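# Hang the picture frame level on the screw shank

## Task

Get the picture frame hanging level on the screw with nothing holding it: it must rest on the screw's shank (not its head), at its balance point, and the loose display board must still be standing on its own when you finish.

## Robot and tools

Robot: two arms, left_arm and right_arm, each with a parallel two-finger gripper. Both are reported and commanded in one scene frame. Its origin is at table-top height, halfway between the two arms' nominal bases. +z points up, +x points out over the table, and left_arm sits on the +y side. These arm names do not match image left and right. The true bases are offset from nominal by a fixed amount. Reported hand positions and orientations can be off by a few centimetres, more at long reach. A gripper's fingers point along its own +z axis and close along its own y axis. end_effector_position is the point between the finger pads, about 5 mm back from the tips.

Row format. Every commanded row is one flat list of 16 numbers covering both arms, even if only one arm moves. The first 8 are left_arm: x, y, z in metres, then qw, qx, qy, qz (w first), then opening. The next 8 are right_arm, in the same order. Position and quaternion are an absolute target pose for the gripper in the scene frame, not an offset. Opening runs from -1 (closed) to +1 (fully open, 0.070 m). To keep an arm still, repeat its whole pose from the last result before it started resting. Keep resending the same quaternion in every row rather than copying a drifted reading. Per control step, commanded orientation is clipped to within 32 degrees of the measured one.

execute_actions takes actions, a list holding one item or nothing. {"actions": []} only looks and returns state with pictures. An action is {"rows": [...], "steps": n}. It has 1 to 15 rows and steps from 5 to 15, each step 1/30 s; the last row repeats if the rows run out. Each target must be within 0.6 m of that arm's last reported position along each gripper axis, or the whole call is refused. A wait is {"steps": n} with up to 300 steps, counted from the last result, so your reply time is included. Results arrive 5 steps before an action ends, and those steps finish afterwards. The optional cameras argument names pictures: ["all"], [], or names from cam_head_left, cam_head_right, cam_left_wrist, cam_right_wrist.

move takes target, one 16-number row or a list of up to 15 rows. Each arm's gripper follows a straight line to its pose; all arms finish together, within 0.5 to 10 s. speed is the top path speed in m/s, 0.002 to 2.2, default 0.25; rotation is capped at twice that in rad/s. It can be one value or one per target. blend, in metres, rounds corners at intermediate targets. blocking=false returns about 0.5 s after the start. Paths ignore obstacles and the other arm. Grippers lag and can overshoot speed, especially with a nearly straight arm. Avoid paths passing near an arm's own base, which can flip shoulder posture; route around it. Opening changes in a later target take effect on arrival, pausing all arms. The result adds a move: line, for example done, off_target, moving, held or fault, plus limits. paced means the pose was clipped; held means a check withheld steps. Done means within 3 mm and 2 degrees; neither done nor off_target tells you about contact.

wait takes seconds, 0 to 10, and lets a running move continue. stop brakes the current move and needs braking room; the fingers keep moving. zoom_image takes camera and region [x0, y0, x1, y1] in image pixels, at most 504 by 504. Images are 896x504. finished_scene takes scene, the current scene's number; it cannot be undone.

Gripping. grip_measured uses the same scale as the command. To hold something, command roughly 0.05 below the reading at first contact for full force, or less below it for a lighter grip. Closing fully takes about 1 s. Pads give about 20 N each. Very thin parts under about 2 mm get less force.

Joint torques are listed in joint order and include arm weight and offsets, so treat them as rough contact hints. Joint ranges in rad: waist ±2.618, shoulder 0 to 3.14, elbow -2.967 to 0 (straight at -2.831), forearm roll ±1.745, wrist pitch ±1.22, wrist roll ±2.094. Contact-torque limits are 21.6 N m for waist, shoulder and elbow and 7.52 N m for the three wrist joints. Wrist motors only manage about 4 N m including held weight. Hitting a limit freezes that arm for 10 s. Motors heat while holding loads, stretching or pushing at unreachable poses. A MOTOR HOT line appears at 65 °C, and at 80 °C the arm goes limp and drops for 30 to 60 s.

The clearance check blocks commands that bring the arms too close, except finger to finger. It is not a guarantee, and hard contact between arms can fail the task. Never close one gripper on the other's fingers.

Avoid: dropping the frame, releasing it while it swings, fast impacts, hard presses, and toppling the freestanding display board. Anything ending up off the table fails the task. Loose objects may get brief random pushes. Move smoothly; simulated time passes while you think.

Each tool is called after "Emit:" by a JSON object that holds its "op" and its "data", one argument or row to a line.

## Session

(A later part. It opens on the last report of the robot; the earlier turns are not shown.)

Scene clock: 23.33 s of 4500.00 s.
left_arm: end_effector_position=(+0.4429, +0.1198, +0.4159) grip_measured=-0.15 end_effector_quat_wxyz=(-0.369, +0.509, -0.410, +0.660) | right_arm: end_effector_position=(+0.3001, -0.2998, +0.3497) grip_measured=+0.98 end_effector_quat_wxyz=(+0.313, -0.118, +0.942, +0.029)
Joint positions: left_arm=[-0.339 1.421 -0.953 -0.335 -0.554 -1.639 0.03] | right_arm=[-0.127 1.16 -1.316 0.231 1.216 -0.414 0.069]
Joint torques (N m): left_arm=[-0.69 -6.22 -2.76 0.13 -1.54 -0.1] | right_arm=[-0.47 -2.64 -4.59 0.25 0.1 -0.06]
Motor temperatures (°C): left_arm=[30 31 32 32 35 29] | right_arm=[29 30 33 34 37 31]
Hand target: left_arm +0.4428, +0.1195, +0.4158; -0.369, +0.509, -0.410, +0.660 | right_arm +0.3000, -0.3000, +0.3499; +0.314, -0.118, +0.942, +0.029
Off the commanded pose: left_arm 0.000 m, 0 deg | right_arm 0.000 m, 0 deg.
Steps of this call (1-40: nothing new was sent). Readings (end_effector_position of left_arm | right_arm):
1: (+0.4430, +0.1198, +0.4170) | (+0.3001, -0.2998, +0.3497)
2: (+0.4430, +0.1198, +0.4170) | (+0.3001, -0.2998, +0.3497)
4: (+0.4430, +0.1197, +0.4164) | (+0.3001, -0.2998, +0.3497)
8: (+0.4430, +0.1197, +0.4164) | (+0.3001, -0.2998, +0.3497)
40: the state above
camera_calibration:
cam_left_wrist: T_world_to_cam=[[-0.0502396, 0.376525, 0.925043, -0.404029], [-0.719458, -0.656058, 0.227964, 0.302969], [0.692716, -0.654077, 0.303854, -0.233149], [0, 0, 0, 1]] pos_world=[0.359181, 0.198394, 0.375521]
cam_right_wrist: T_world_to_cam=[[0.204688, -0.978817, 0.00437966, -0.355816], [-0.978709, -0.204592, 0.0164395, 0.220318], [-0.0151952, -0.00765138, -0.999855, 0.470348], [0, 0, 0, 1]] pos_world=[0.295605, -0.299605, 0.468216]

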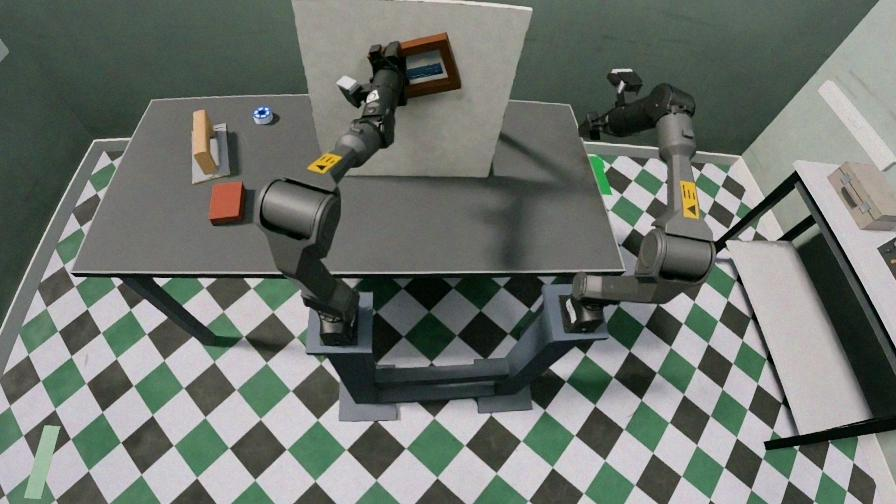

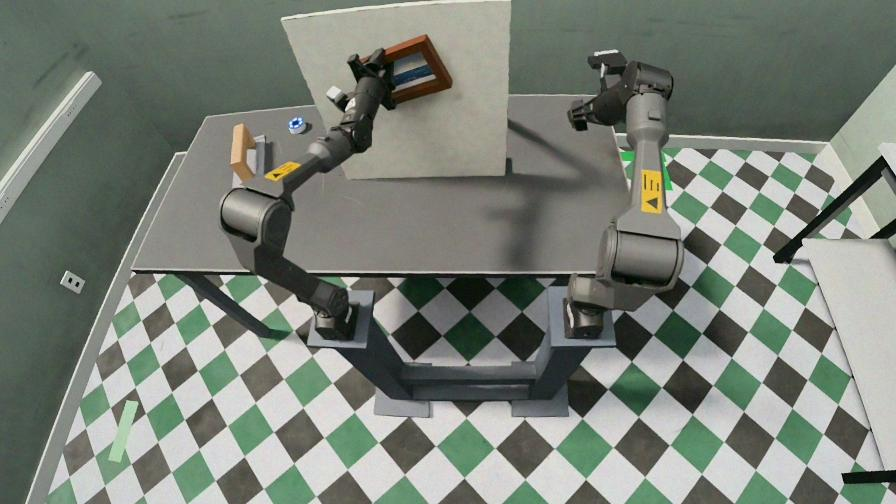

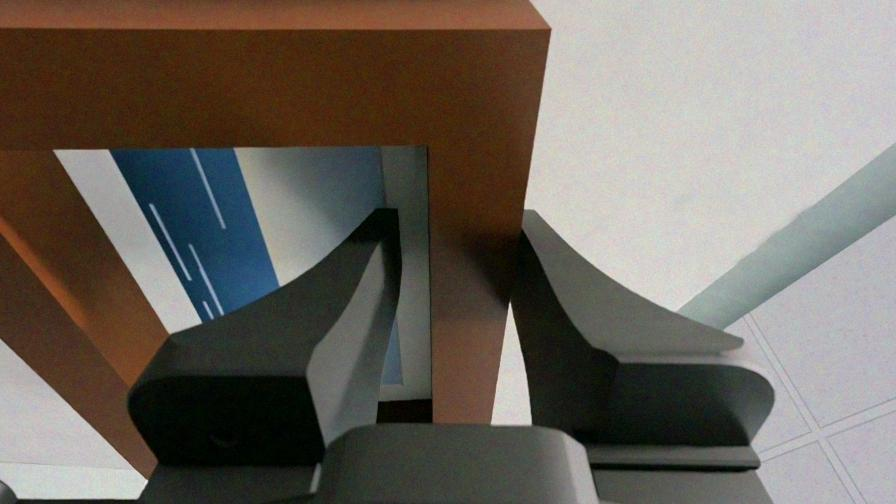

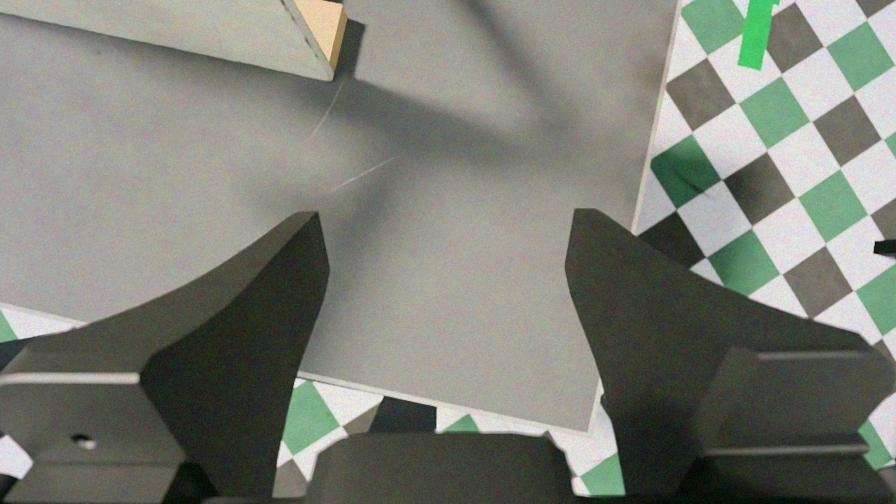

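Emit:
{"op": "move", "data": {
  "target": [
    [0.4428,0.1208,0.4190,0.3692,-0.5090,0.4104,-0.6603,-0.15,0.30,-0.30,0.35,0.313,-0.118,0.942,0.029,0.98],
    [0.4428,0.1208,0.4190,0.3692,-0.5090,0.4104,-0.6603,-0.28,0.30,-0.30,0.35,0.313,-0.118,0.942,0.029,0.98]
  ],
  "speed": 0.04,
  "cameras": ["cam_left_wrist"]
}}

Emit:
{"op": "zoom_image", "data": {
  "camera": "cam_left_wrist",
  "region": [300, 120, 600, 400]
}}

Scene clock: 25.13 s of 4500.00 s.
left_arm: end_effector_position=(+0.4427, +0.1206, +0.4189) grip_measured=-0.28 end_effector_quat_wxyz=(-0.369, +0.509, -0.410, +0.660) | right_arm: end_effector_position=(+0.3001, -0.2998, +0.3497) grip_measured=+0.98 end_effector_quat_wxyz=(+0.313, -0.118, +0.942, +0.029)
Joint positions: left_arm=[-0.335 1.416 -0.961 -0.334 -0.54 -1.639 0.025] | right_arm=[-0.127 1.16 -1.316 0.231 1.216 -0.414 0.069]
Joint torques (N m): left_arm=[0.83 -6.15 -3.88 0.28 -1.24 -0.12] | right_arm=[-0.43 -2.51 -4.52 0.24 0.1 -0.05]
Hand target: left_arm +0.4428, +0.1208, +0.4190; -0.369, +0.509, -0.410, +0.660 | right_arm +0.3000, -0.3000, +0.3499; +0.314, -0.118, +0.942, +0.029
Off the commanded pose: left_arm 0.000 m, 0 deg | right_arm 0.000 m, 0 deg.
joint sent to its limit (right arm) — joint 5 (wrist pitch), upper limit.
Kept back: nothing.
move: done
camera_calibration:
cam_left_wrist: T_world_to_cam=[[-0.0494391, 0.376339, 0.925162, -0.40748], [-0.719921, -0.65548, 0.228166, 0.302843], [0.692293, -0.654764, 0.303341, -0.232854], [0, 0, 0, 1]] pos_world=[0.359081, 0.199394, 0.378521]
Images, in order (width x height): cam_left_wrist 896x504.

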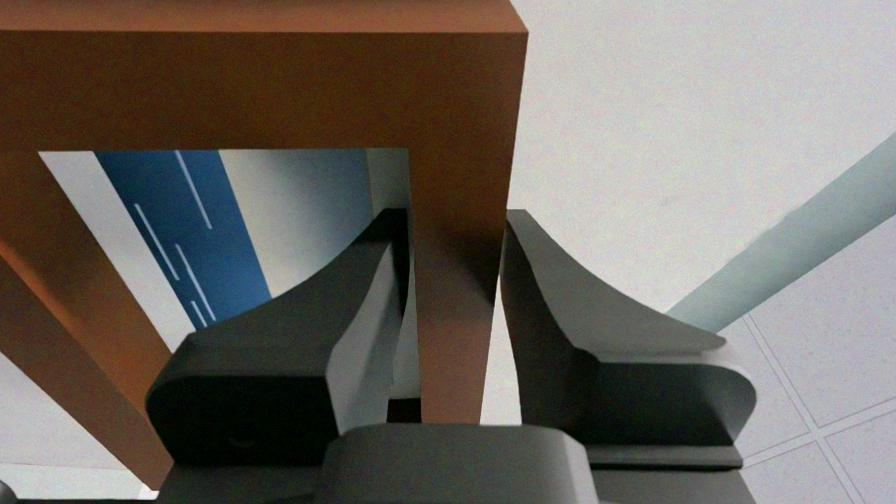

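Scaled by 1.680 from the camera's 896x504 image, which has a finer 1280x720 frame.

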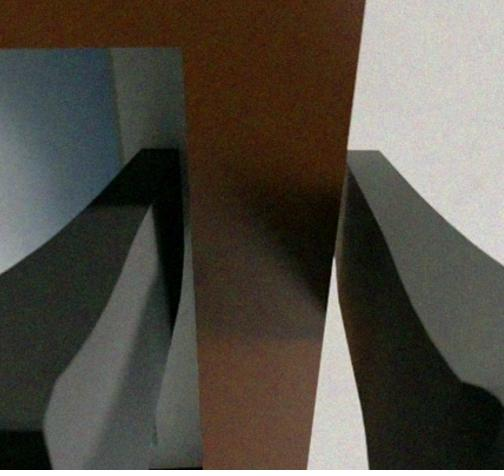

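Emit:
{"op": "move", "data": {
  "target": [0.4428,0.1208,0.4190,0.3692,-0.5090,0.4104,-0.6603,-0.36,0.30,-0.30,0.35,0.313,-0.118,0.942,0.029,0.98]
}}

Emit:
{"op": "move", "data": {
  "target": [0.4428,0.1208,0.4190,0.3692,-0.5090,0.4104,-0.6603,-0.42,0.30,-0.30,0.35,0.313,-0.118,0.942,0.029,0.98]
}}

Emit:
{"op": "move", "data": {
  "target": [0.4428,0.1208,0.4190,0.3692,-0.5090,0.4104,-0.6603,-0.49,0.30,-0.30,0.35,0.313,-0.118,0.942,0.029,0.98],
  "cameras": ["cam_left_wrist","cam_head_left"]
}}

Emit:
{"op": "zoom_image", "data": {
  "camera": "cam_left_wrist",
  "region": [300, 120, 600, 400]
}}

Scene clock: 26.17 s of 4500.00 s.
left_arm: end_effector_position=(+0.4427, +0.1206, +0.4189) grip_measured=-0.36 end_effector_quat_wxyz=(-0.369, +0.509, -0.410, +0.660) | right_arm: end_effector_position=(+0.3001, -0.2998, +0.3497) grip_measured=+0.98 end_effector_quat_wxyz=(+0.313, -0.118, +0.942, +0.029)
Joint positions: left_arm=[-0.335 1.416 -0.961 -0.334 -0.54 -1.639 0.022] | right_arm=[-0.127 1.16 -1.316 0.231 1.216 -0.414 0.069]
Joint torques (N m): left_arm=[0.39 -5.75 -3.8 0.25 -1.31 -0.11] | right_arm=[-0.45 -2.45 -4.52 0.24 0.1 -0.04]
Hand target: left_arm +0.4428, +0.1208, +0.4190; -0.369, +0.509, -0.410, +0.660 | right_arm +0.3000, -0.3000, +0.3499; +0.314, -0.118, +0.942, +0.029
Off the commanded pose: left_arm 0.000 m, 0 deg | right_arm 0.000 m, 0 deg.
joint sent to its limit (right arm) — joint 5 (wrist pitch), upper limit.
Kept back: nothing.
move: done

Scene clock: 26.87 s of 4500.00 s.
left_arm: end_effector_position=(+0.4428, +0.1206, +0.4187) grip_measured=-0.42 end_effector_quat_wxyz=(-0.369, +0.509, -0.411, +0.660) | right_arm: end_effector_position=(+0.3001, -0.2998, +0.3497) grip_measured=+0.98 end_effector_quat_wxyz=(+0.313, -0.118, +0.942, +0.029)
Joint positions: left_arm=[-0.335 1.416 -0.961 -0.334 -0.539 -1.639 0.02] | right_arm=[-0.127 1.16 -1.316 0.231 1.216 -0.414 0.069]
Joint torques (N m): left_arm=[0.16 -5.44 -3.56 0.26 -1.72 -0.09] | right_arm=[-0.42 -2.4 -4.54 0.24 0.1 -0.04]
Hand target: left_arm +0.4428, +0.1208, +0.4190; -0.369, +0.509, -0.410, +0.660 | right_arm +0.3000, -0.3000, +0.3499; +0.314, -0.118, +0.942, +0.029
Off the commanded pose: left_arm 0.000 m, 0 deg | right_arm 0.000 m, 0 deg.
joint sent to its limit (right arm) — joint 5 (wrist pitch), upper limit.
Kept back: nothing.
move: done

Scene clock: 27.57 s of 4500.00 s.
left_arm: end_effector_position=(+0.4428, +0.1206, +0.4187) grip_measured=-0.44 end_effector_quat_wxyz=(-0.369, +0.509, -0.411, +0.660) | right_arm: end_effector_position=(+0.3001, -0.2998, +0.3497) grip_measured=+0.98 end_effector_quat_wxyz=(+0.313, -0.118, +0.942, +0.029)
Joint positions: left_arm=[-0.335 1.416 -0.961 -0.334 -0.539 -1.639 0.02] | right_arm=[-0.127 1.16 -1.316 0.231 1.216 -0.414 0.069]
Joint torques (N m): left_arm=[0.15 -5.32 -4.04 0.22 -2.21 -0.05] | right_arm=[-0.45 -2.37 -4.55 0.24 0.1 -0.04]
Hand target: left_arm +0.4428, +0.1208, +0.4190; -0.369, +0.509, -0.410, +0.660 | right_arm +0.3000, -0.3000, +0.3499; +0.314, -0.118, +0.942, +0.029
Off the commanded pose: left_arm 0.000 m, 0 deg | right_arm 0.000 m, 0 deg.
joint sent to its limit (right arm) — joint 5 (wrist pitch), upper limit.
Kept back: nothing.
move: done
camera_calibration:
cam_left_wrist: T_world_to_cam=[[-0.0483305, 0.376116, 0.925311, -0.40776], [-0.719901, -0.655295, 0.22876, 0.302532], [0.692392, -0.655077, 0.302437, -0.23252], [0, 0, 0, 1]] pos_world=[0.359081, 0.199294, 0.378421]
Images, in order (width x height): cam_head_left 896x504, cam_left_wrist 896x504.

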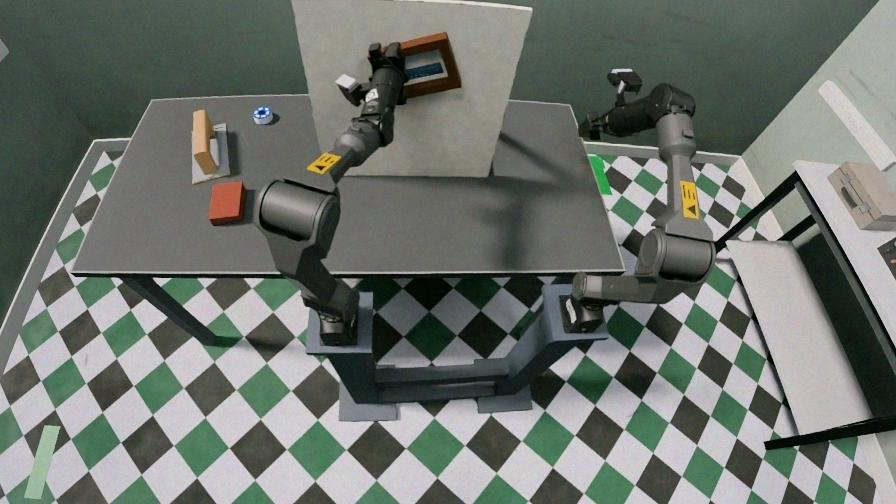

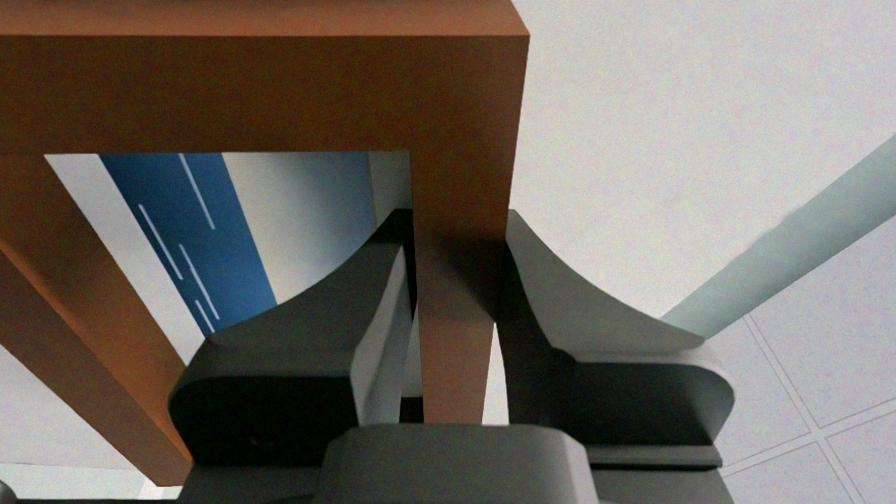

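Scaled by 1.680 from the camera's 896x504 image, which has a finer 1280x720 frame.

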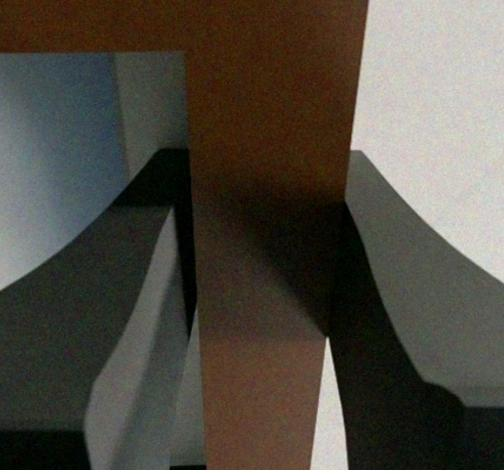

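Emit:
{"op": "move", "data": {
  "target": [0.4423,0.1237,0.4261,0.3692,-0.5090,0.4104,-0.6603,-0.52,0.30,-0.30,0.35,0.313,-0.118,0.942,0.029,0.98],
  "speed": 0.03,
  "cameras": ["all"]
}}

Emit:
{"op": "zoom_image", "data": {
  "camera": "cam_head_left",
  "region": [350, 10, 500, 120]
}}

Emit:
{"op": "zoom_image", "data": {
  "camera": "cam_head_right",
  "region": [340, 10, 490, 120]
}}

Scene clock: 30.73 s of 4500.00 s.
left_arm: end_effector_position=(+0.4427, +0.1237, +0.4261) grip_measured=-0.44 end_effector_quat_wxyz=(-0.369, +0.509, -0.410, +0.660) | right_arm: end_effector_position=(+0.3001, -0.2998, +0.3497) grip_measured=+0.98 end_effector_quat_wxyz=(+0.313, -0.118, +0.942, +0.029)
Joint positions: left_arm=[-0.323 1.405 -0.98 -0.33 -0.509 -1.639 0.02] | right_arm=[-0.127 1.16 -1.316 0.231 1.216 -0.414 0.069]
Joint torques (N m): left_arm=[0.44 -7.33 -4.37 0.37 -1.98 -0.04] | right_arm=[-0.45 -2.21 -4.52 0.23 0.1 -0.01]
Hand target: left_arm +0.4423, +0.1237, +0.4261; -0.369, +0.509, -0.410, +0.660 | right_arm +0.3000, -0.3000, +0.3499; +0.314, -0.118, +0.942, +0.029
Off the commanded pose: left_arm 0.000 m, 0 deg | right_arm 0.000 m, 0 deg.
joint sent to its limit (right arm) — joint 5 (wrist pitch), upper limit.
Kept back: nothing.
move: done
camera_calibration:
cam_left_wrist: T_world_to_cam=[[-0.0496522, 0.376315, 0.92516, -0.415193], [-0.71953, -0.655905, 0.228177, 0.303037], [0.692684, -0.654351, 0.303337, -0.233227], [0, 0, 0, 1]] pos_world=[0.358981, 0.202394, 0.385721]
cam_right_wrist: T_world_to_cam=[[0.204688, -0.978817, 0.00437966, -0.355816], [-0.978709, -0.204592, 0.0164395, 0.220318], [-0.0151952, -0.00765138, -0.999855, 0.470348], [0, 0, 0, 1]] pos_world=[0.295605, -0.299605, 0.468216]

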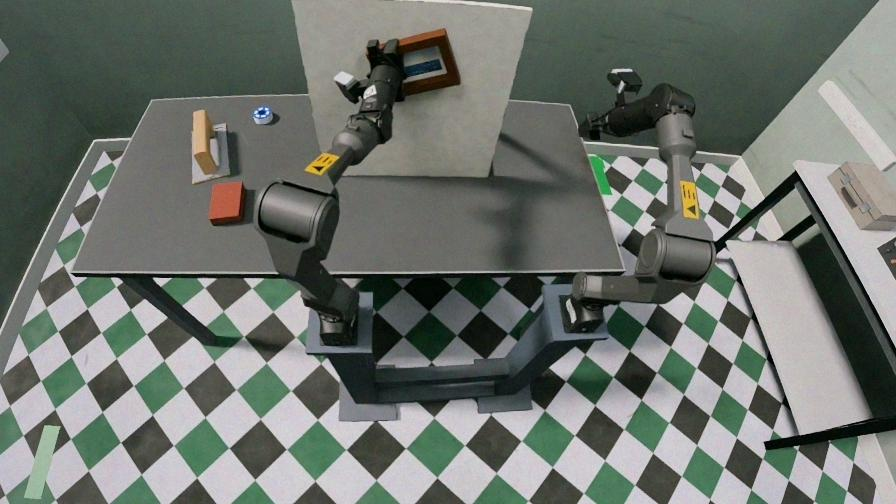

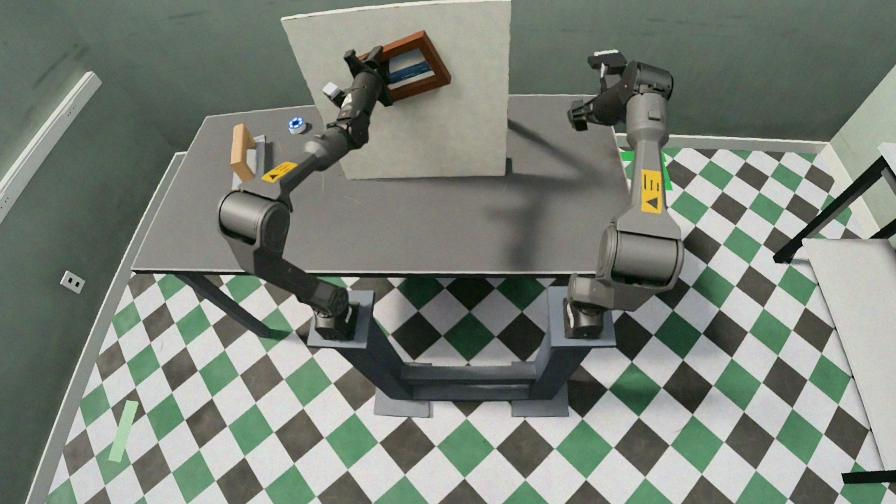

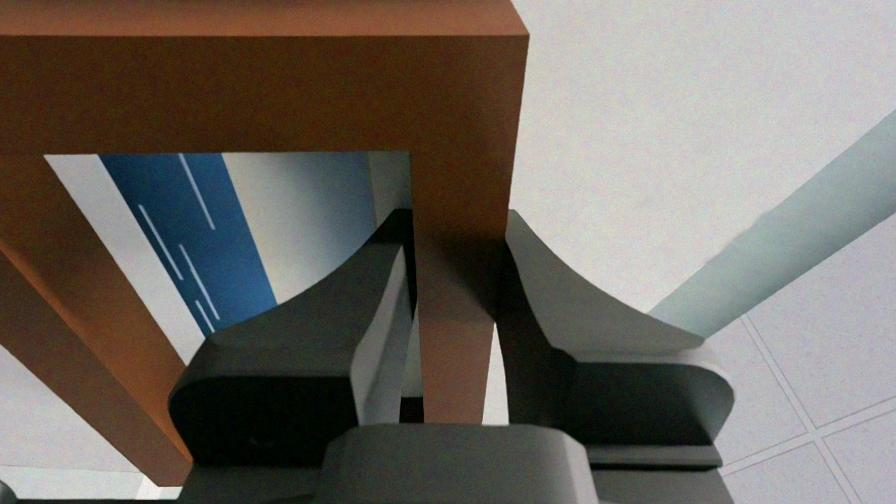

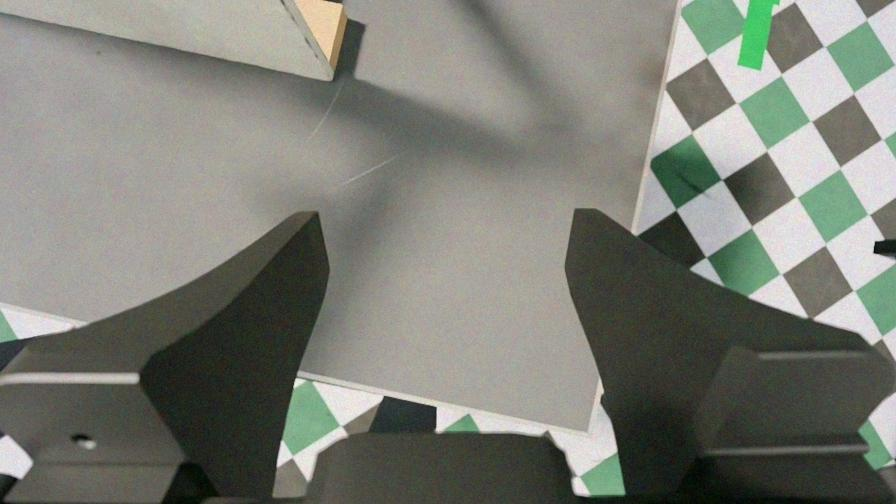

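Scaled by 3.360 from the camera's 896x504 image, which has a finer 1280x720 frame.

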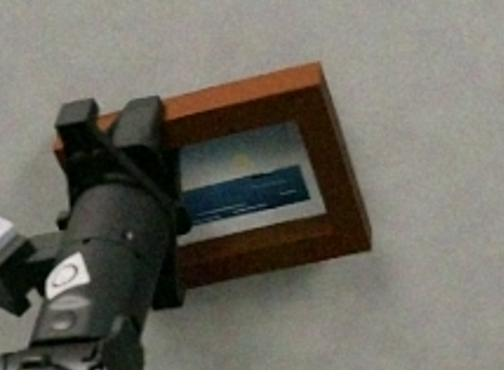

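Scaled by 3.360 from the camera's 896x504 image, which has a finer 1280x720 frame.

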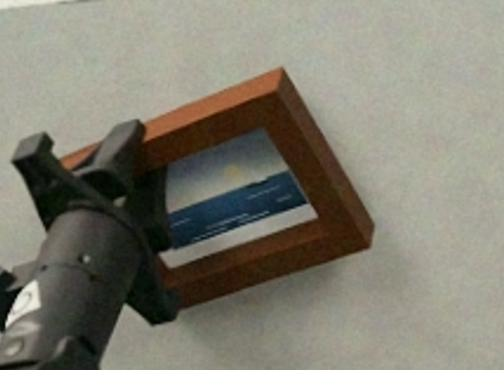

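Emit:
{"op": "move", "data": {
  "target": [0.4470,0.1032,0.4345,0.4893,-0.4659,0.5105,-0.5320,-0.52,0.40,-0.22,0.42,0.296,0.307,0.656,0.623,0.98],
  "speed": 0.07,
  "cameras": ["all"]
}}

Emit:
{"op": "zoom_image", "data": {
  "camera": "cam_head_left",
  "region": [350, 10, 500, 120]
}}

Emit:
{"op": "zoom_image", "data": {
  "camera": "cam_head_right",
  "region": [340, 10, 490, 120]
}}

Scene clock: 42.10 s of 4500.00 s.
left_arm: end_effector_position=(+0.4462, +0.1065, +0.4334) grip_measured=-0.45 end_effector_quat_wxyz=(+0.475, -0.473, +0.498, -0.550) | right_arm: end_effector_position=(+0.3866, -0.2307, +0.4108) grip_measured=+0.98 end_effector_quat_wxyz=(+0.311, +0.256, +0.725, +0.559)
Joint positions: left_arm=[-0.446 1.428 -1.111 -0.909 -0.452 -0.741 0.019] | right_arm=[-0.301 1.334 -1.143 1.42 1.04 -0.182 0.069]
Joint torques (N m): left_arm=[-2.05 -2.41 -5.76 0.84 -0.72 -0.1] | right_arm=[0.31 -3.15 -3.92 0.75 -0.03 0.14]
Hand target: left_arm +0.4464, +0.1060, +0.4334; +0.474, -0.473, +0.498, -0.551 | right_arm +0.3866, -0.2307, +0.4106; +0.310, +0.256, +0.725, +0.559
Off the commanded pose: left_arm 0.004 m, 3 deg | right_arm 0.019 m, 12 deg.
Kept back: nothing.
move: off_target (left_arm, right_arm; path cut at 10 s)
camera_calibration:
cam_left_wrist: T_world_to_cam=[[-0.0292167, 0.040032, 0.998771, -0.42059], [-0.640987, -0.767458, 0.0120101, 0.363168], [0.766996, -0.639848, 0.0480826, -0.173228], [0, 0, 0, 1]] pos_world=[0.353362, 0.184714, 0.424041]
cam_right_wrist: T_world_to_cam=[[-0.0566863, -0.22176, -0.973452, 0.371313], [-0.983594, 0.179651, 0.016351, 0.408652], [0.171256, 0.958409, -0.228306, 0.367031], [0, 0, 0, 1]] pos_world=[0.36014, -0.342838, 0.438569]

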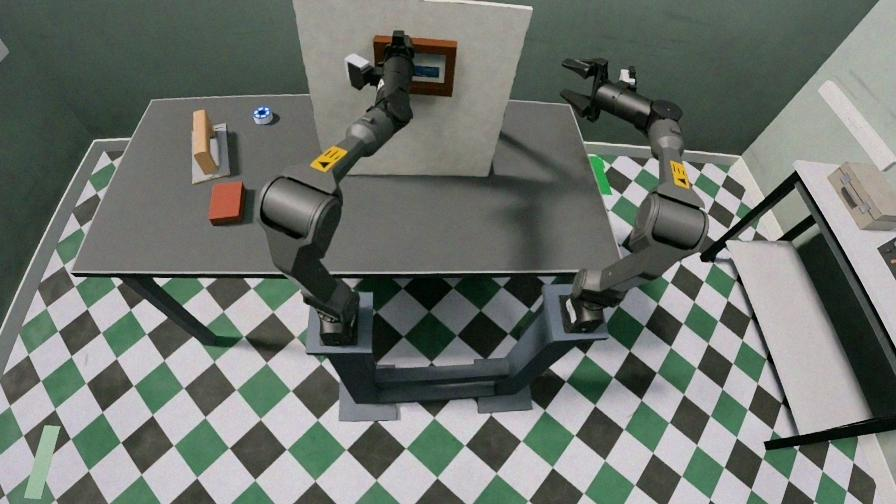

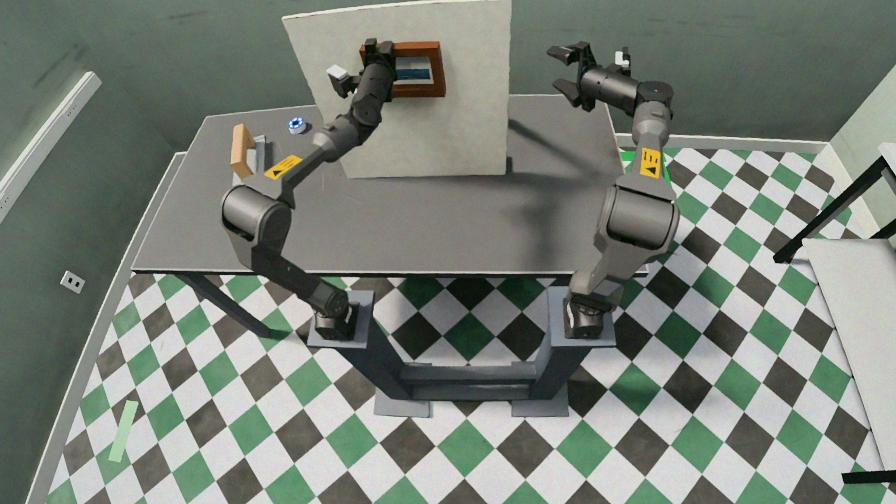

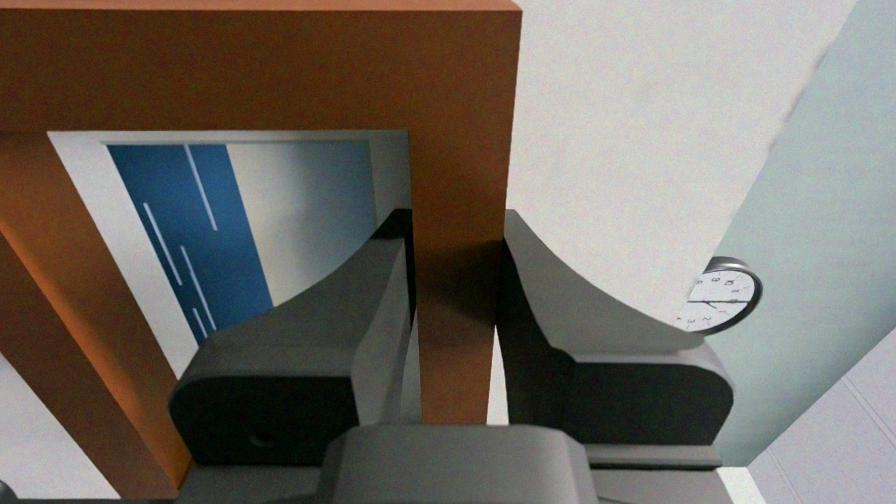

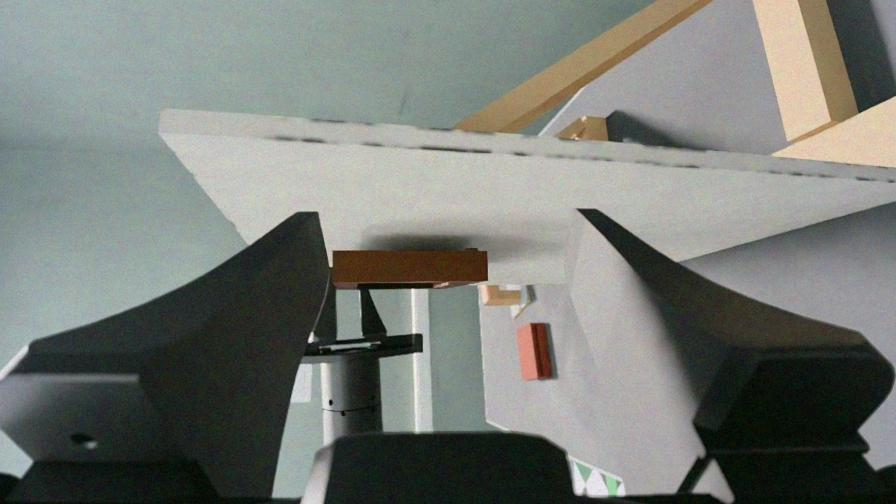

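Scaled by 3.360 from the camera's 896x504 image, which has a finer 1280x720 frame.

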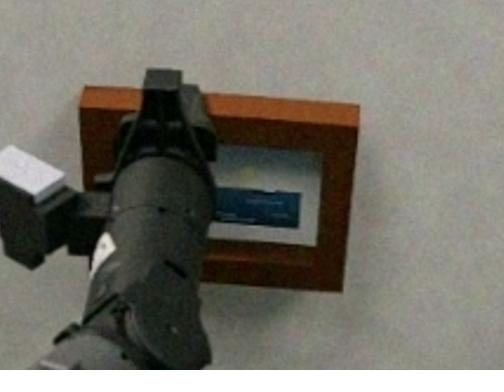

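Scaled by 3.360 from the camera's 896x504 image, which has a finer 1280x720 frame.

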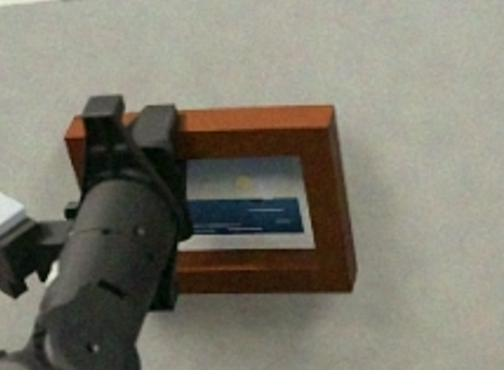

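Emit:
{"op": "move", "data": {
  "target": [0.4455,0.1050,0.4395,0.4893,-0.4659,0.5105,-0.5320,-0.52,0.44,-0.195,0.42,0.296,0.307,0.656,0.623,0.98],
  "speed": 0.07,
  "cameras": ["all"]
}}

Emit:
{"op": "zoom_image", "data": {
  "camera": "cam_right_wrist",
  "region": [320, 210, 520, 330]
}}

Emit:
{"op": "zoom_image", "data": {
  "camera": "cam_right_wrist",
  "region": [340, 220, 430, 280]
}}

Scene clock: 45.63 s of 4500.00 s.
left_arm: end_effector_position=(+0.4459, +0.1056, +0.4395) grip_measured=-0.45 end_effector_quat_wxyz=(+0.490, -0.466, +0.510, -0.531) | right_arm: end_effector_position=(+0.4402, -0.1948, +0.4198) grip_measured=+0.98 end_effector_quat_wxyz=(+0.296, +0.307, +0.656, +0.623)
Joint positions: left_arm=[-0.462 1.428 -1.146 -1.029 -0.449 -0.566 0.019] | right_arm=[-0.099 1.466 -1.189 1.683 0.817 -0.22 0.069]
Joint torques (N m): left_arm=[-0.71 -7.47 -4.37 0.5 -1.09 -0.1] | right_arm=[-0.52 -5.34 -4.63 0.6 0.25 -0.06]
Hand target: left_arm +0.4455, +0.1050, +0.4395; +0.489, -0.466, +0.510, -0.532 | right_arm +0.4400, -0.1950, +0.4200; +0.296, +0.307, +0.656, +0.623
Off the commanded pose: left_arm 0.001 m, 0 deg | right_arm 0.000 m, 0 deg.
Kept back: nothing.
move: done
camera_calibration:
cam_left_wrist: T_world_to_cam=[[-0.0228971, -0.0137772, 0.999643, -0.424074], [-0.628165, -0.777675, -0.0251063, 0.373849], [0.777743, -0.628516, 0.00915209, -0.162708], [0, 0, 0, 1]] pos_world=[0.351674, 0.182626, 0.434798]
cam_right_wrist: T_world_to_cam=[[-0.0667883, -0.0116413, -0.997699, 0.446607], [-0.972581, 0.224009, 0.0624931, 0.439214], [0.222766, 0.974517, -0.0262833, 0.221254], [0, 0, 0, 1]] pos_world=[0.407712, -0.308805, 0.423947]

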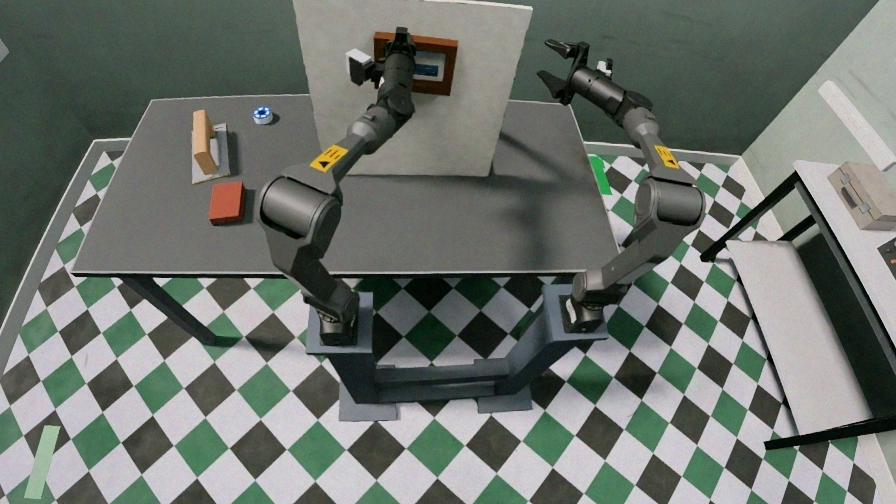

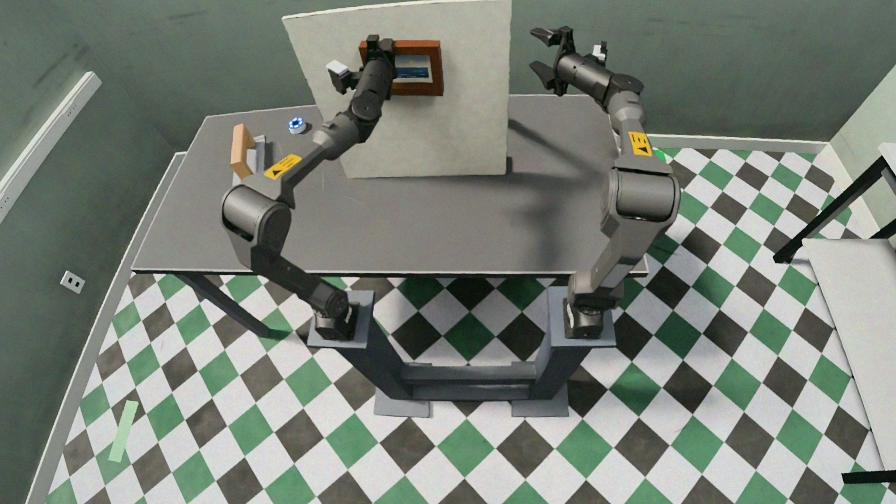

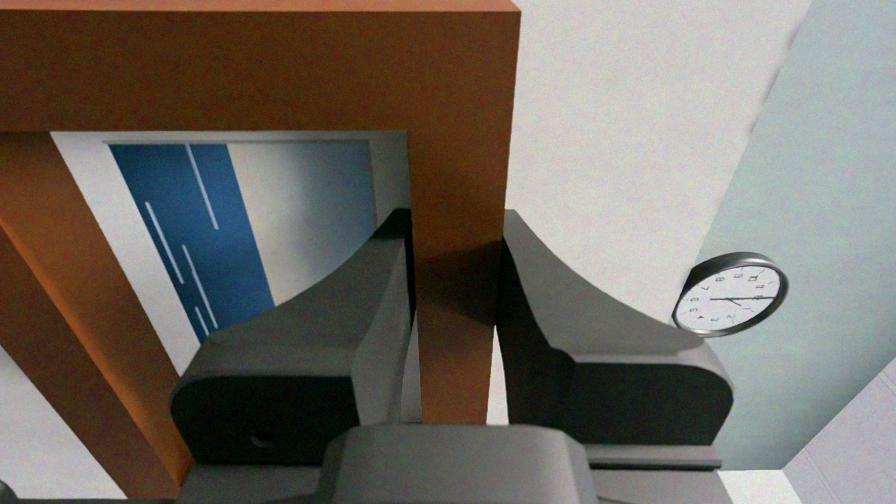

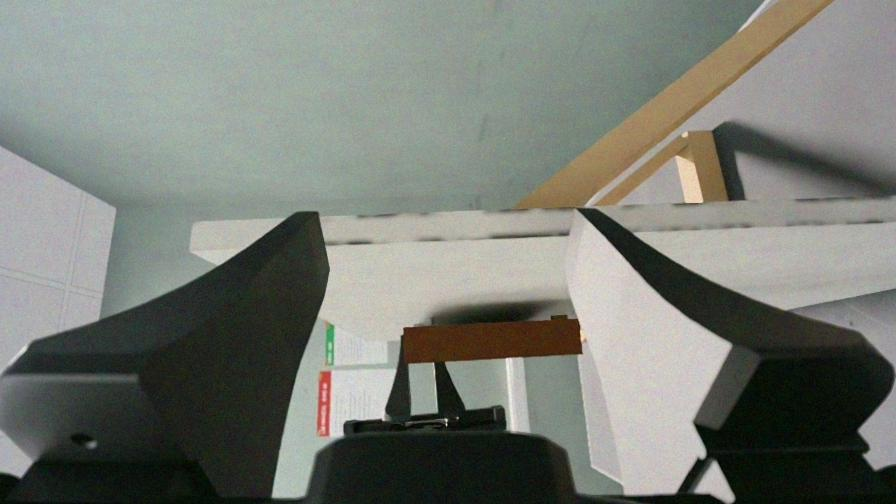

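Scaled by 2.520 from the camera's 896x504 image, which has a finer 1280x720 frame.

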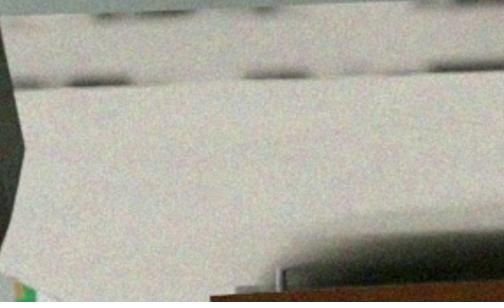

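Scaled by 5.600 from the camera's 896x504 image, which has a finer 1280x720 frame.

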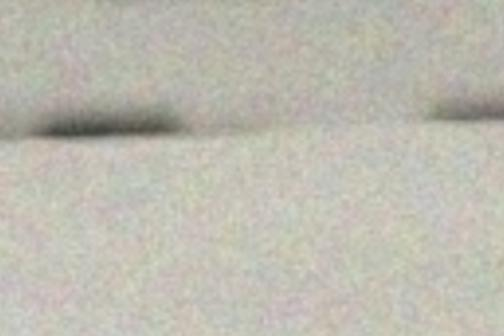

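Emit:
{"op": "zoom_image", "data": {
  "camera": "cam_right_wrist",
  "region": [390, 300, 600, 370]
}}

Emit:
{"op": "zoom_image", "data": {
  "camera": "cam_right_wrist",
  "region": [395, 305, 465, 345]
}}

Scaled by 2.400 from the camera's 896x504 image, which has a finer 1280x720 frame.

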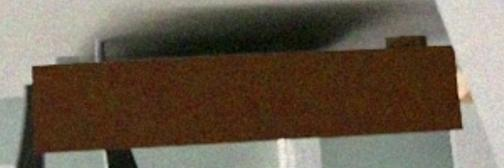

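Scaled by 7.200 from the camera's 896x504 image, which has a finer 1280x720 frame.

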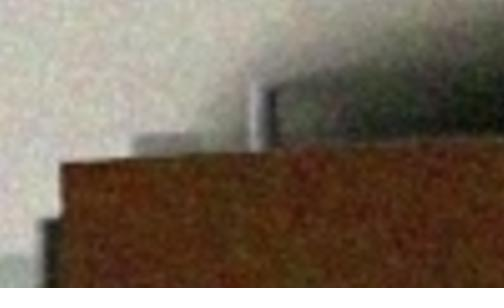

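Emit:
{"op": "move", "data": {
  "target": [
    [0.4455,0.1050,0.4395,0.4893,-0.4659,0.5105,-0.5320,-0.52,0.37,-0.16,0.50,0.45,0.03,0.70,0.5,0.98],
    [0.4455,0.1050,0.4395,0.4893,-0.4659,0.5105,-0.5320,-0.52,0.365,-0.02,0.55,0.6245,-0.312,0.6485,0.2994,0.98]
  ],
  "speed": 0.25,
  "blend": [0.03,0],
  "cameras": ["cam_right_wrist","cam_head_right"]
}}

Scene clock: 51.17 s of 4500.00 s.
left_arm: end_effector_position=(+0.4457, +0.1051, +0.4393) grip_measured=-0.45 end_effector_quat_wxyz=(+0.489, -0.466, +0.511, -0.532) | right_arm: end_effector_position=(+0.3650, -0.0199, +0.5502) grip_measured=+0.98 end_effector_quat_wxyz=(+0.626, -0.313, +0.649, +0.300)
Joint positions: left_arm=[-0.463 1.428 -1.146 -1.029 -0.449 -0.566 0.019] | right_arm=[0.502 1.476 -1.72 0.883 0.551 -0.822 0.069]
Joint torques (N m): left_arm=[-0.63 -7.26 -3.57 0.64 -0.99 -0.14] | right_arm=[-0.47 -4.91 -4.03 0.47 -0.54 0.19]
Hand target: left_arm +0.4455, +0.1050, +0.4395; +0.489, -0.466, +0.510, -0.532 | right_arm +0.3650, -0.0200, +0.5500; +0.625, -0.312, +0.649, +0.300
Off the commanded pose: left_arm 0.000 m, 0 deg | right_arm 0.000 m, 0 deg.
Kept back: nothing.
move: done
camera_calibration:
cam_right_wrist: T_world_to_cam=[[0.772922, -0.633485, -0.035879, -0.274254], [-0.427026, -0.477529, -0.767864, 0.56259], [0.469297, 0.608821, -0.639607, 0.311086], [0, 0, 0, 1]] pos_world=[0.306226, -0.0944781, 0.621126]
Images, in order (width x height): cam_head_right 896x504, cam_right_wrist 896x504.

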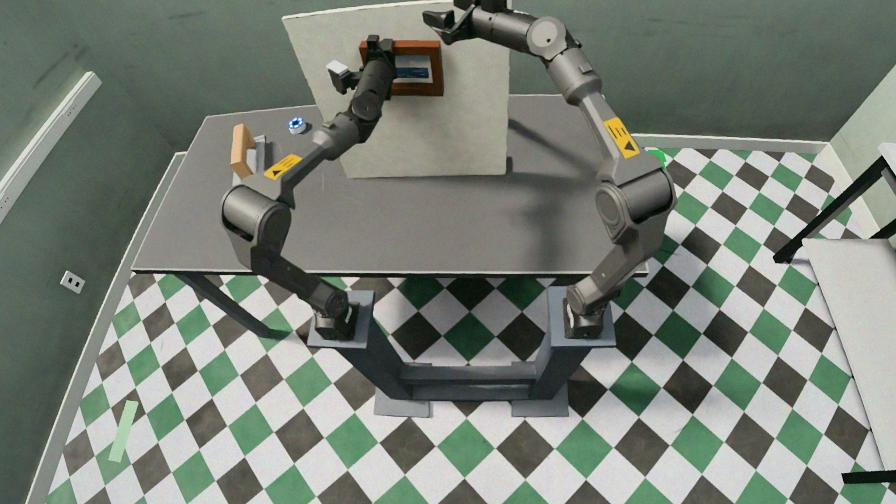

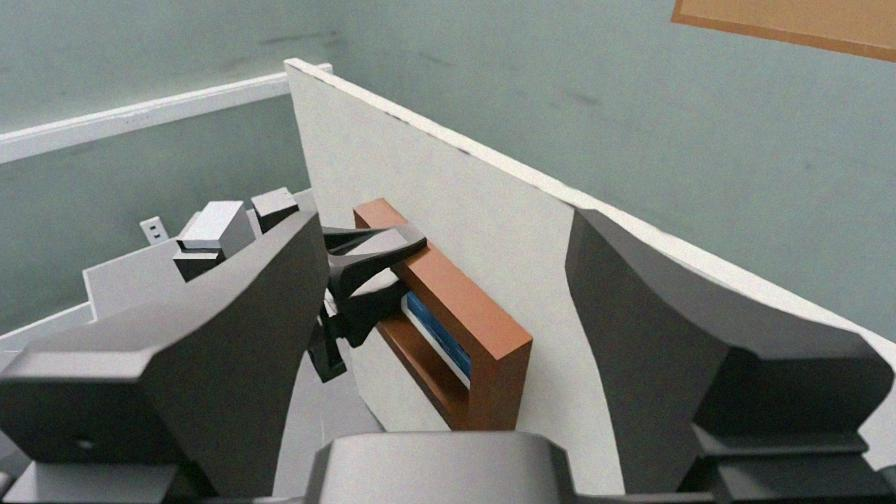

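Emit:
{"op": "zoom_image", "data": {
  "camera": "cam_right_wrist",
  "region": [340, 180, 550, 360]
}}

Emit:
{"op": "zoom_image", "data": {
  "camera": "cam_right_wrist",
  "region": [410, 220, 490, 290]
}}

Scaled by 2.400 from the camera's 896x504 image, which has a finer 1280x720 frame.

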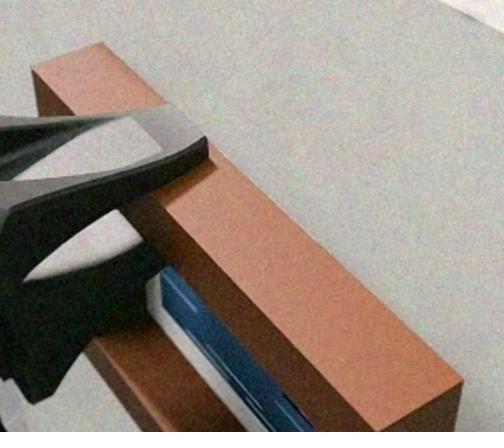

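Scaled by 6.300 from the camera's 896x504 image, which has a finer 1280x720 frame.

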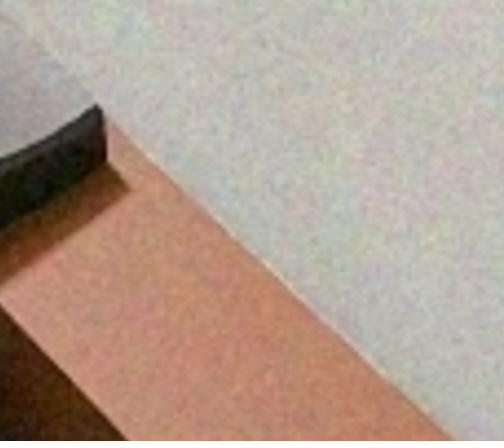

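Emit:
{"op": "move", "data": {
  "target": [
    [0.4455,0.1030,0.4395,0.4893,-0.4659,0.5105,-0.5320,-0.52,0.365,-0.02,0.55,0.6245,-0.312,0.6485,0.2994,0.98],
    [0.4455,0.1030,0.4355,0.4893,-0.4659,0.5105,-0.5320,-0.52,0.365,-0.02,0.55,0.6245,-0.312,0.6485,0.2994,0.98]
  ],
  "speed": 0.02
}}

Emit:
{"op": "move", "data": {
  "target": [0.4455,0.1030,0.4340,0.4893,-0.4659,0.5105,-0.5320,-0.52,0.365,-0.02,0.55,0.6245,-0.312,0.6485,0.2994,0.98],
  "speed": 0.02
}}

Emit:
{"op": "move", "data": {
  "target": [0.4455,0.1030,0.4327,0.4893,-0.4659,0.5105,-0.5320,-0.52,0.365,-0.02,0.55,0.6245,-0.312,0.6485,0.2994,0.98],
  "speed": 0.02
}}

Scene clock: 52.87 s of 4500.00 s.
left_arm: end_effector_position=(+0.4452, +0.1030, +0.4360) grip_measured=-0.45 end_effector_quat_wxyz=(+0.489, -0.466, +0.510, -0.533) | right_arm: end_effector_position=(+0.3650, -0.0199, +0.5502) grip_measured=+0.98 end_effector_quat_wxyz=(+0.626, -0.313, +0.649, +0.300)
Joint positions: left_arm=[-0.47 1.431 -1.134 -1.01 -0.462 -0.59 0.019] | right_arm=[0.502 1.476 -1.72 0.883 0.551 -0.822 0.069]
Joint torques (N m): left_arm=[-0.28 -5.6 -3.76 0.51 -1.28 0.03] | right_arm=[-0.46 -6.07 -3.65 0.47 -0.44 0.23]
Hand target: left_arm +0.4455, +0.1030, +0.4355; +0.489, -0.466, +0.510, -0.532 | right_arm +0.3650, -0.0200, +0.5500; +0.625, -0.312, +0.649, +0.300
Off the commanded pose: left_arm 0.001 m, 0 deg | right_arm 0.000 m, 0 deg.
Kept back: nothing.
move: done

Scene clock: 53.57 s of 4500.00 s.
left_arm: end_effector_position=(+0.4455, +0.1030, +0.4342) grip_measured=-0.45 end_effector_quat_wxyz=(+0.489, -0.466, +0.510, -0.532) | right_arm: end_effector_position=(+0.3650, -0.0199, +0.5502) grip_measured=+0.98 end_effector_quat_wxyz=(+0.626, -0.313, +0.649, +0.300)
Joint positions: left_arm=[-0.47 1.433 -1.129 -1 -0.466 -0.601 0.019] | right_arm=[0.502 1.476 -1.72 0.883 0.551 -0.822 0.069]
Joint torques (N m): left_arm=[0.56 -5.55 -3.56 0.64 -1.36 -0.11] | right_arm=[-0.42 -6.03 -3.64 0.47 -0.43 0.2]
Hand target: left_arm +0.4455, +0.1030, +0.4340; +0.489, -0.466, +0.510, -0.532 | right_arm +0.3650, -0.0200, +0.5500; +0.625, -0.312, +0.649, +0.300
Off the commanded pose: left_arm 0.000 m, 0 deg | right_arm 0.000 m, 0 deg.
Kept back: nothing.
move: done

Scene clock: 54.27 s of 4500.00 s.
left_arm: end_effector_position=(+0.4454, +0.1031, +0.4331) grip_measured=-0.45 end_effector_quat_wxyz=(+0.489, -0.466, +0.510, -0.532) | right_arm: end_effector_position=(+0.3650, -0.0199, +0.5502) grip_measured=+0.98 end_effector_quat_wxyz=(+0.626, -0.313, +0.649, +0.300)
Joint positions: left_arm=[-0.47 1.433 -1.124 -0.992 -0.469 -0.611 0.019] | right_arm=[0.502 1.476 -1.72 0.883 0.551 -0.822 0.069]
Joint torques (N m): left_arm=[0.37 -5.63 -3.47 0.62 -1.22 -0.08] | right_arm=[-0.48 -6.02 -3.66 0.46 -0.44 0.18]
Hand target: left_arm +0.4455, +0.1030, +0.4327; +0.489, -0.466, +0.510, -0.532 | right_arm +0.3650, -0.0200, +0.5500; +0.625, -0.312, +0.649, +0.300
Off the commanded pose: left_arm 0.000 m, 0 deg | right_arm 0.000 m, 0 deg.
Kept back: nothing.
move: done

Emit:
{"op": "move", "data": {
  "target": [0.4455,0.1030,0.4314,0.4893,-0.4659,0.5105,-0.5320,-0.52,0.365,-0.02,0.55,0.6245,-0.312,0.6485,0.2994,0.98],
  "speed": 0.02
}}

Emit:
{"op": "move", "data": {
  "target": [0.4455,0.1030,0.4302,0.4893,-0.4659,0.5105,-0.5320,-0.52,0.365,-0.02,0.55,0.6245,-0.312,0.6485,0.2994,0.98],
  "speed": 0.02
}}

Emit:
{"op": "move", "data": {
  "target": [0.4455,0.1030,0.4292,0.4893,-0.4659,0.5105,-0.5320,-0.52,0.365,-0.02,0.55,0.6245,-0.312,0.6485,0.2994,0.98],
  "speed": 0.02
}}

Scene clock: 55.33 s of 4500.00 s.
left_arm: end_effector_position=(+0.4453, +0.1033, +0.4325) grip_measured=-0.45 end_effector_quat_wxyz=(+0.490, -0.466, +0.509, -0.533) | right_arm: end_effector_position=(+0.3650, -0.0199, +0.5502) grip_measured=+0.98 end_effector_quat_wxyz=(+0.626, -0.313, +0.649, +0.300)
Joint positions: left_arm=[-0.47 1.433 -1.12 -0.983 -0.473 -0.62 0.019] | right_arm=[0.502 1.476 -1.72 0.883 0.551 -0.822 0.069]
Joint torques (N m): left_arm=[-0.36 -4.58 -2.53 0.52 -0.53 -0.1] | right_arm=[-0.45 -6.04 -3.71 0.46 -0.45 0.15]
Hand target: left_arm +0.4455, +0.1030, +0.4314; +0.489, -0.466, +0.510, -0.532 | right_arm +0.3650, -0.0200, +0.5500; +0.625, -0.312, +0.649, +0.300
Off the commanded pose: left_arm 0.001 m, 0 deg | right_arm 0.000 m, 0 deg.
Kept back: nothing.
move: done

Scene clock: 56.03 s of 4500.00 s.
left_arm: end_effector_position=(+0.4451, +0.1034, +0.4318) grip_measured=-0.45 end_effector_quat_wxyz=(+0.490, -0.466, +0.509, -0.533) | right_arm: end_effector_position=(+0.3650, -0.0199, +0.5502) grip_measured=+0.98 end_effector_quat_wxyz=(+0.626, -0.313, +0.649, +0.300)
Joint positions: left_arm=[-0.47 1.433 -1.117 -0.976 -0.476 -0.629 0.019] | right_arm=[0.502 1.476 -1.72 0.883 0.551 -0.822 0.069]
Joint torques (N m): left_arm=[-1.69 -3.09 -1.13 0.38 0.38 -0.06] | right_arm=[-0.47 -6.01 -3.69 0.46 -0.44 0.13]
Hand target: left_arm +0.4455, +0.1030, +0.4302; +0.489, -0.466, +0.510, -0.532 | right_arm +0.3650, -0.0200, +0.5500; +0.625, -0.312, +0.649, +0.300
Off the commanded pose: left_arm 0.002 m, 0 deg | right_arm 0.000 m, 0 deg.
Kept back: nothing.
move: done

Scene clock: 56.73 s of 4500.00 s.
left_arm: end_effector_position=(+0.4450, +0.1034, +0.4309) grip_measured=-0.45 end_effector_quat_wxyz=(+0.490, -0.466, +0.509, -0.533) | right_arm: end_effector_position=(+0.3650, -0.0199, +0.5502) grip_measured=+0.98 end_effector_quat_wxyz=(+0.626, -0.313, +0.649, +0.300)
Joint positions: left_arm=[-0.47 1.433 -1.113 -0.969 -0.477 -0.636 0.019] | right_arm=[0.502 1.476 -1.72 0.883 0.551 -0.822 0.069]
Joint torques (N m): left_arm=[-2.52 -0.84 0.11 0.17 1.31 -0.02] | right_arm=[-0.44 -6 -3.67 0.46 -0.45 0.1]
Hand target: left_arm +0.4455, +0.1030, +0.4292; +0.489, -0.466, +0.510, -0.532 | right_arm +0.3650, -0.0200, +0.5500; +0.625, -0.312, +0.649, +0.300
Off the commanded pose: left_arm 0.002 m, 0 deg | right_arm 0.000 m, 0 deg.
Kept back: nothing.
move: done


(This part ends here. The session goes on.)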